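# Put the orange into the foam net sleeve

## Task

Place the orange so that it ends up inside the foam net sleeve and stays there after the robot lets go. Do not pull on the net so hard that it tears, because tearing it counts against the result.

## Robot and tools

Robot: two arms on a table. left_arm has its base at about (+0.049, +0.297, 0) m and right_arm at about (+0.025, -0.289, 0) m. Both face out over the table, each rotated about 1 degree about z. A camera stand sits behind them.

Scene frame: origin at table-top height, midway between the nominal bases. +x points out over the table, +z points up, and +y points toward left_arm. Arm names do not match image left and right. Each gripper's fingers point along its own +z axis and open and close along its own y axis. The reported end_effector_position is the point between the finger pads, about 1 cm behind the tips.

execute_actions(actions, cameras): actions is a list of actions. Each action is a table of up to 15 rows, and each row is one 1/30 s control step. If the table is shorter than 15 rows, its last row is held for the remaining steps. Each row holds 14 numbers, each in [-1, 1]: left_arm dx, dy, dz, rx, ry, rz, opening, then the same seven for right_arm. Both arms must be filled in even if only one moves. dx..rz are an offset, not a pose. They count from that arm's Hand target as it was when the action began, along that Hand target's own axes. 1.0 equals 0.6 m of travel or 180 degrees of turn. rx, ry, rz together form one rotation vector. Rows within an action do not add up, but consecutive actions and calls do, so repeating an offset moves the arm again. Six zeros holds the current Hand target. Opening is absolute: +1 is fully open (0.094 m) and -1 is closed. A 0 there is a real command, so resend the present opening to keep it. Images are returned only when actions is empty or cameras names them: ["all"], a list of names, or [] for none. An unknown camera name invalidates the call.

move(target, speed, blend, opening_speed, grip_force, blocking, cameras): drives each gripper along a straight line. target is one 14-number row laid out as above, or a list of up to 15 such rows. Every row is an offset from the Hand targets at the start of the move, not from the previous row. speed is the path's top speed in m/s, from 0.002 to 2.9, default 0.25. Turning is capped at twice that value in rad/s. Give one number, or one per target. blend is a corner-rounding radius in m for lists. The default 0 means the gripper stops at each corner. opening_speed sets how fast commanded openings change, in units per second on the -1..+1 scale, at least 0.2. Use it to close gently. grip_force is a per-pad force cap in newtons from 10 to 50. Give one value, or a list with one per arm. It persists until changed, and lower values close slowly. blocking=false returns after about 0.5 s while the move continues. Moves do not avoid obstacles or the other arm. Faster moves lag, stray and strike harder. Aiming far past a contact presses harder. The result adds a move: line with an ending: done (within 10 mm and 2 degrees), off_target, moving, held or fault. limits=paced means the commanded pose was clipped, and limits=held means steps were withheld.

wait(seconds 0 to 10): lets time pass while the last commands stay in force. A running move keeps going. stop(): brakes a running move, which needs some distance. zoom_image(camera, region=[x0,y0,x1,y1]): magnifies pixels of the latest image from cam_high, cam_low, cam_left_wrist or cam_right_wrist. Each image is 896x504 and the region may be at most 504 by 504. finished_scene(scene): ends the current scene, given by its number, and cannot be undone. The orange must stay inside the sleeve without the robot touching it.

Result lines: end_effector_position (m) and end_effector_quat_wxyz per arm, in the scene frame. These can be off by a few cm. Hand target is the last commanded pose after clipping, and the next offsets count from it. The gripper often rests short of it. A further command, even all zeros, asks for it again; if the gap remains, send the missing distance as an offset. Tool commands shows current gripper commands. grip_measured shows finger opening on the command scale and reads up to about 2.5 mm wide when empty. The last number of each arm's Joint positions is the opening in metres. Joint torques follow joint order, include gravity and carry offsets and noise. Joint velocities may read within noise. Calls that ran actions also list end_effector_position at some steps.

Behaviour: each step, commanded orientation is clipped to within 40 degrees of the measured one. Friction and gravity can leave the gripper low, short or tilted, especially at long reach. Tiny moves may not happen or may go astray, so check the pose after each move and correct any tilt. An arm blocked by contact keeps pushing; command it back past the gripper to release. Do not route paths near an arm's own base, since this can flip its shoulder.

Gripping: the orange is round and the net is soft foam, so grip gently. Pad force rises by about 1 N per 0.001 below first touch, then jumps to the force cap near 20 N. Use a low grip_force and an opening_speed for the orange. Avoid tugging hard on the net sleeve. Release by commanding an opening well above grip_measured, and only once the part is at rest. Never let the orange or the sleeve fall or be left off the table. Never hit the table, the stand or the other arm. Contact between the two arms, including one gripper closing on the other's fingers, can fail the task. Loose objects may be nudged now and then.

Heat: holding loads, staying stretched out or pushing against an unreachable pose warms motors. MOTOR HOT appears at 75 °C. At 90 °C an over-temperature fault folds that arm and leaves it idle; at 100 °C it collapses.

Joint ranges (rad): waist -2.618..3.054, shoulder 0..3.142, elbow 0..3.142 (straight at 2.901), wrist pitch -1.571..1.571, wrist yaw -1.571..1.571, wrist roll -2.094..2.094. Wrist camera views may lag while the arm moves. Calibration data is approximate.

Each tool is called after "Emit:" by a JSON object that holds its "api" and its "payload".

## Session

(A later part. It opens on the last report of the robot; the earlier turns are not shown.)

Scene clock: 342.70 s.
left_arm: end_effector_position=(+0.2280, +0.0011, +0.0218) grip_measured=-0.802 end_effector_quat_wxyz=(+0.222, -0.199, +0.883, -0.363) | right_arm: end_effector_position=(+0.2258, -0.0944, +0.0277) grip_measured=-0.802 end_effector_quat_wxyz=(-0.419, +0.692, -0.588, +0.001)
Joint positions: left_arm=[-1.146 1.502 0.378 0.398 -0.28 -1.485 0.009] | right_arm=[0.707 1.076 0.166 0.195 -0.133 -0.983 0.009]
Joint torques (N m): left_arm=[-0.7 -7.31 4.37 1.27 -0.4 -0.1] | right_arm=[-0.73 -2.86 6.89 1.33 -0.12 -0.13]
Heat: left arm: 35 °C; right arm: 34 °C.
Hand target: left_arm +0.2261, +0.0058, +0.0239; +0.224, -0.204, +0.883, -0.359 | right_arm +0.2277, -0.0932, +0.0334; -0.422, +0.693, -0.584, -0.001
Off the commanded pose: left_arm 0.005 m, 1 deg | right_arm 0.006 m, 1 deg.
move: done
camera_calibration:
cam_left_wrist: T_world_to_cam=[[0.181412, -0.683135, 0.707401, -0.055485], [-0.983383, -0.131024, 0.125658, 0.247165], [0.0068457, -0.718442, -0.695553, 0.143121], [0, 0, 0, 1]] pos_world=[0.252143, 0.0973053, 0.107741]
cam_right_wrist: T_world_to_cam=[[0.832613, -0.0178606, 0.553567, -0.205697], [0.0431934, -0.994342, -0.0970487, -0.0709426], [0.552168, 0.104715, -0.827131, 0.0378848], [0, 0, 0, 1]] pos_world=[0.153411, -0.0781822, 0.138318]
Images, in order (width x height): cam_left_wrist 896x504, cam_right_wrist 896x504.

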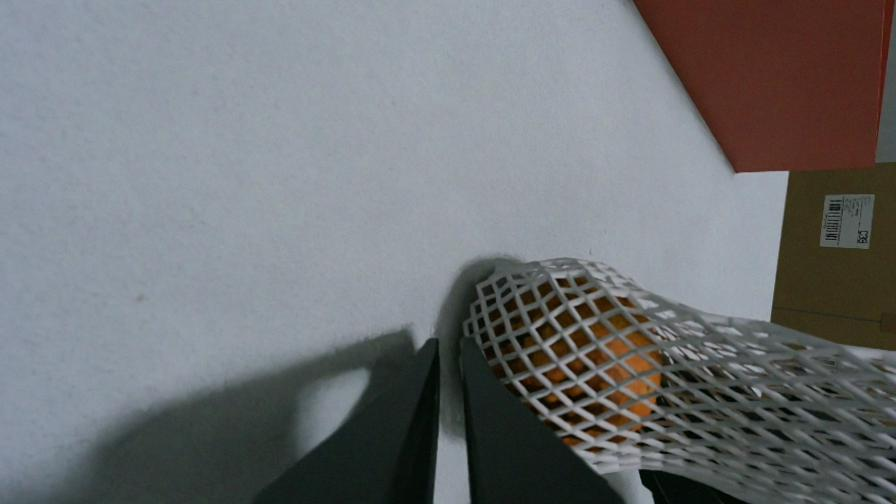

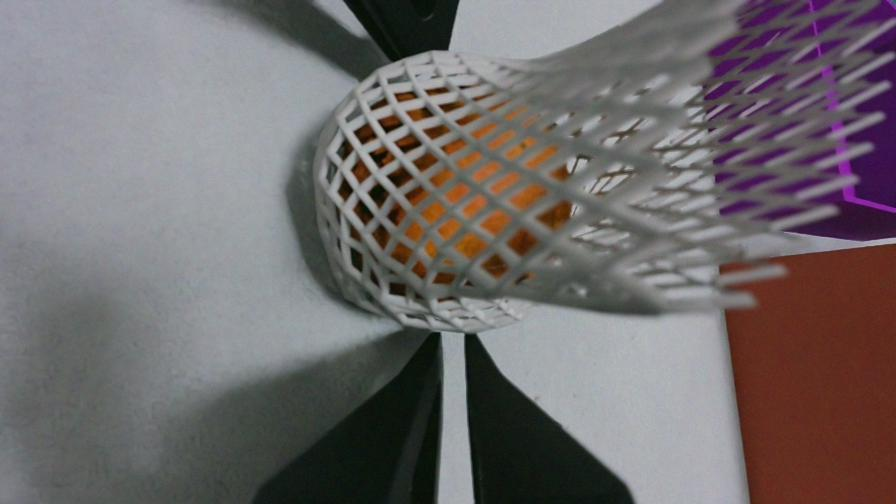

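Emit:
{"api": "move", "payload": {"target": [0,0,-0.05,0,0,0,-0.8,0,0,-0.05,0,0,0,-0.8], "speed": 0.04, "cameras": ["cam_high","cam_left_wrist","cam_right_wrist"]}}

Emit:
{"api": "zoom_image", "payload": {"camera": "cam_high", "region": [370, 250, 490, 340]}}

Scene clock: 353.10 s.
left_arm: end_effector_position=(+0.2108, +0.0163, +0.0424) grip_measured=-0.802 end_effector_quat_wxyz=(+0.221, -0.198, +0.883, -0.364) | right_arm: end_effector_position=(+0.2102, -0.1134, +0.0426) grip_measured=-0.802 end_effector_quat_wxyz=(-0.415, +0.693, -0.590, +0.001)
Joint positions: left_arm=[-1.194 1.307 0.351 0.223 -0.312 -1.515 0.009] | right_arm=[0.672 0.807 0.166 -0.084 -0.157 -1.006 0.009]
Joint torques (N m): left_arm=[-0.7 -5.74 5.09 1.26 -0.42 -0.1] | right_arm=[-0.85 -1.28 8.91 1.37 -0.12 -0.17]
Heat: left arm: 35 °C; right arm: 34 °C.
Hand target: left_arm +0.2099, +0.0221, +0.0431; +0.224, -0.204, +0.883, -0.359 | right_arm +0.2129, -0.1108, +0.0527; -0.422, +0.693, -0.584, -0.001
Off the commanded pose: left_arm 0.006 m, 1 deg | right_arm 0.011 m, 1 deg.
move: off_target (right_arm)
camera_calibration:
cam_left_wrist: T_world_to_cam=[[0.178648, -0.682901, 0.70833, -0.0560513], [-0.983905, -0.126985, 0.125725, 0.229717], [0.00408957, -0.71939, -0.694595, 0.169047], [0, 0, 0, 1]] pos_world=[0.235342, 0.112504, 0.128241]
cam_right_wrist: T_world_to_cam=[[0.835455, -0.0164337, 0.549313, -0.201562], [0.0408483, -0.994931, -0.0918916, -0.0874273], [0.548039, 0.0992098, -0.830549, 0.0612138], [0, 0, 0, 1]] pos_world=[0.13842, -0.0963696, 0.153528]
Images, in order (width x height): cam_high 896x504, cam_left_wrist 896x504, cam_right_wrist 896x504.

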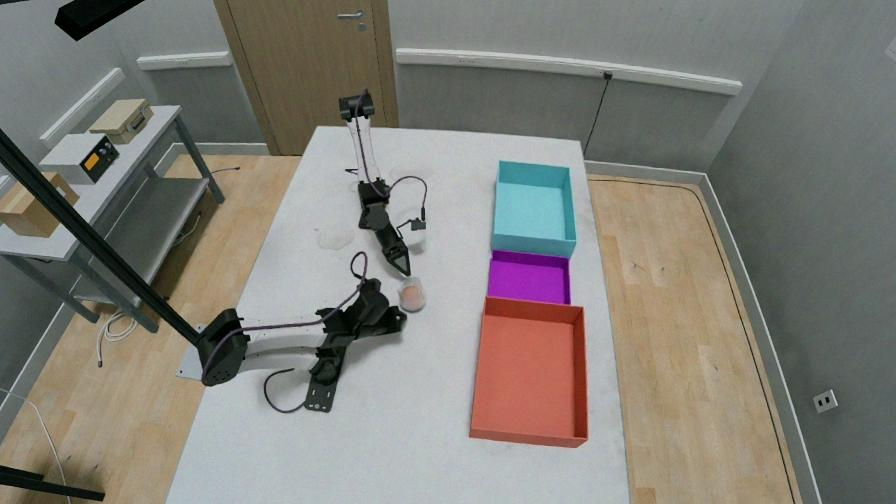

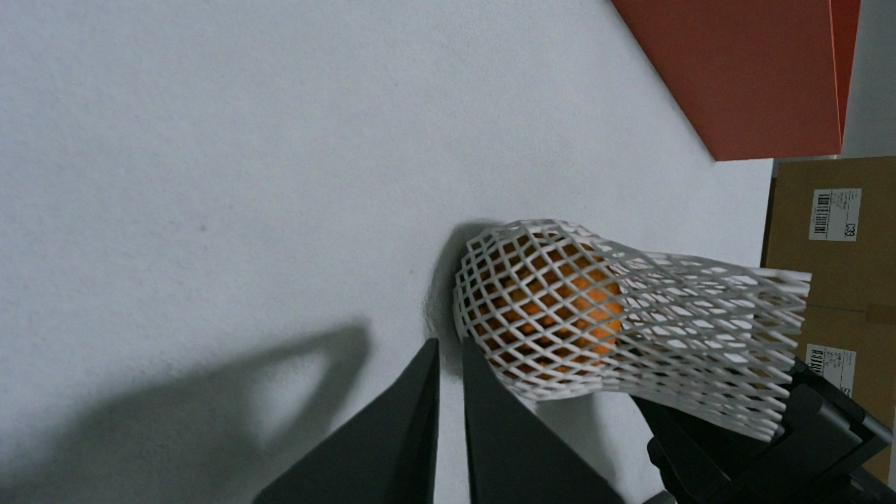

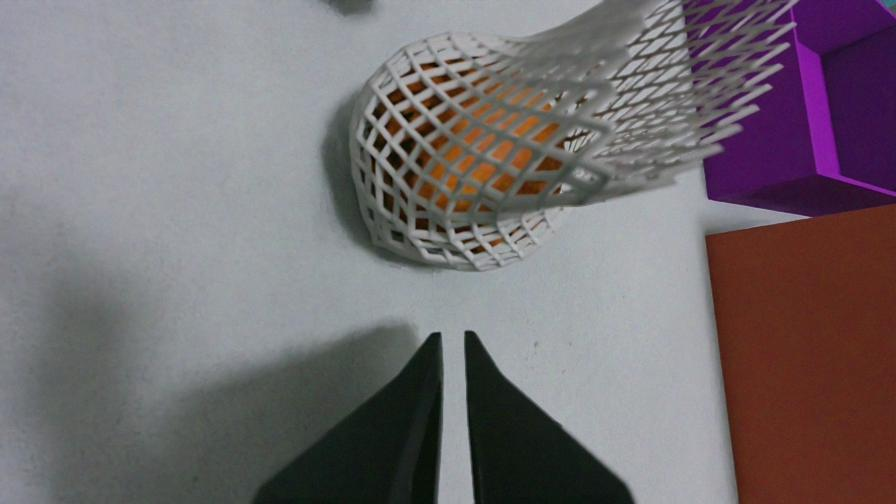

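Scaled by 4.200.

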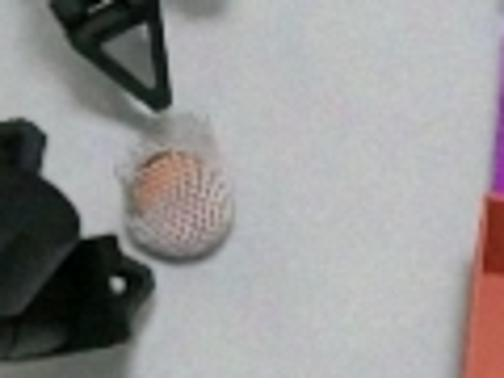

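Emit:
{"api": "move", "payload": {"target": [0,0,-0.1,0,0,0,-0.8,0,0,-0.1,0,0,0,-0.8], "speed": 0.08, "cameras": ["cam_high","cam_left_wrist","cam_right_wrist"]}}

Emit:
{"api": "zoom_image", "payload": {"camera": "cam_high", "region": [370, 250, 490, 340]}}

Emit:
{"api": "zoom_image", "payload": {"camera": "cam_left_wrist", "region": [400, 150, 800, 450]}}

Emit:
{"api": "zoom_image", "payload": {"camera": "cam_right_wrist", "region": [300, 0, 700, 300]}}

Scene clock: 362.30 s.
left_arm: end_effector_position=(+0.1761, +0.0543, +0.0734) grip_measured=-0.802 end_effector_quat_wxyz=(+0.220, -0.197, +0.887, -0.355) | right_arm: end_effector_position=(+0.1840, -0.1475, +0.0789) grip_measured=-0.802 end_effector_quat_wxyz=(-0.415, +0.691, -0.592, +0.001)
Joint positions: left_arm=[-1.321 0.934 0.343 -0.195 -0.404 -1.61 0.009] | right_arm=[0.545 0.416 0.267 -0.595 -0.249 -1.089 0.009]
Joint torques (N m): left_arm=[-0.7 -2.81 8.09 1.18 -0.48 -0.1] | right_arm=[-0.75 0.55 10.03 1.33 -0.18 -0.16]
Heat: left arm: 35 °C; right arm: 34 °C.
Hand target: left_arm +0.1773, +0.0546, +0.0816; +0.224, -0.204, +0.883, -0.359 | right_arm +0.1834, -0.1459, +0.0913; -0.422, +0.693, -0.584, -0.001
Off the commanded pose: left_arm 0.008 m, 1 deg | right_arm 0.013 m, 1 deg.
move: off_target (right_arm)
camera_calibration:
cam_left_wrist: T_world_to_cam=[[0.18411, -0.696095, 0.693942, -0.0449698], [-0.982906, -0.130157, 0.130214, 0.196135], [-0.000319767, -0.706053, -0.708159, 0.219115], [0, 0, 0, 1]] pos_world=[0.201132, 0.148932, 0.160835]
cam_right_wrist: T_world_to_cam=[[0.836607, -0.0204588, 0.547421, -0.200827], [0.036017, -0.995086, -0.0922331, -0.116049], [0.546618, 0.0968794, -0.831759, 0.109164], [0, 0, 0, 1]] pos_world=[0.112522, -0.130163, 0.190031]
Images, in order (width x height): cam_high 896x504, cam_left_wrist 896x504, cam_right_wrist 896x504.

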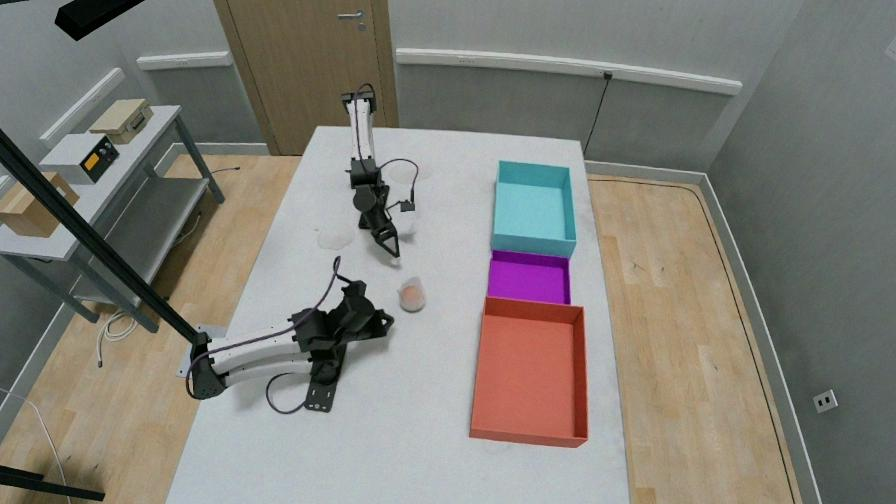

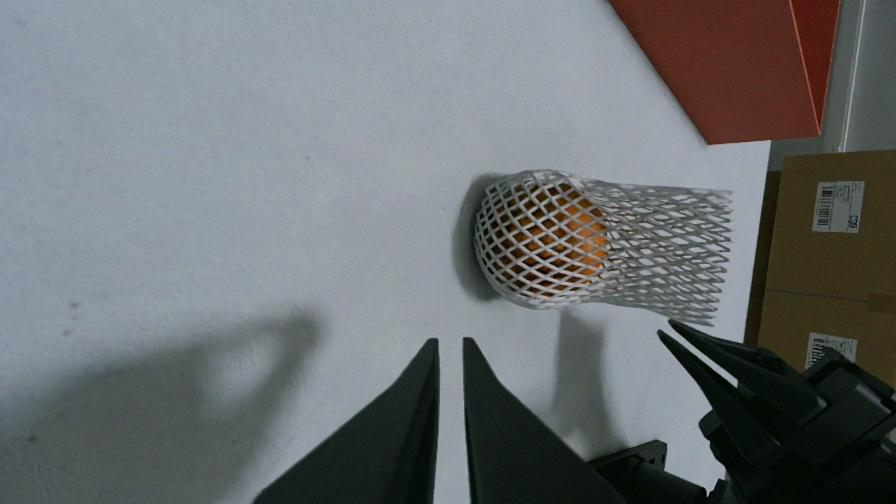

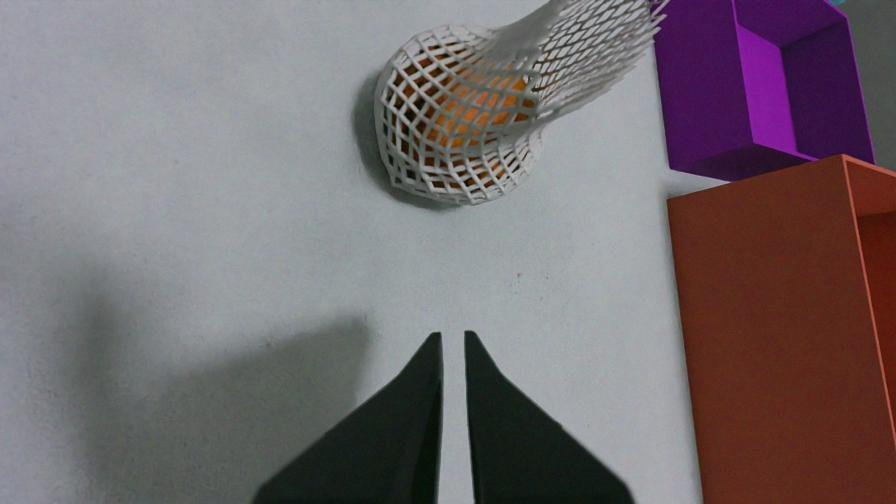

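Scaled by 4.200.

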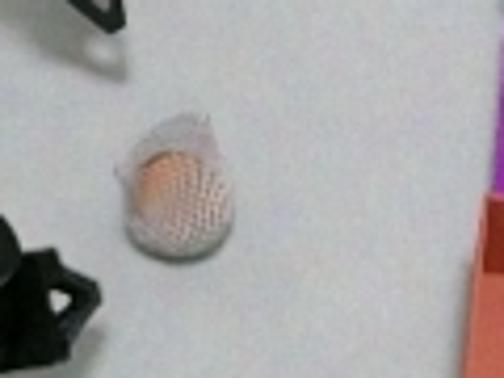

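Scaled by 1.260.

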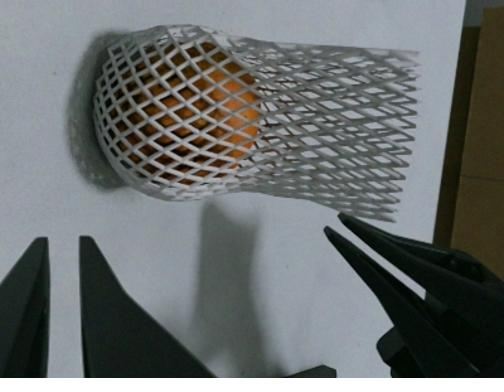

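Scaled by 1.260.

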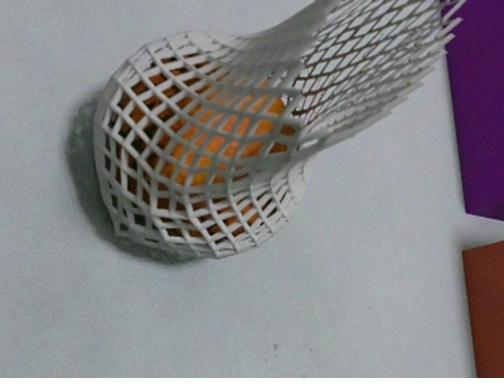

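Emit:
{"api": "finished_scene", "payload": {"scene": 2}}

The scene is finished: the task was done.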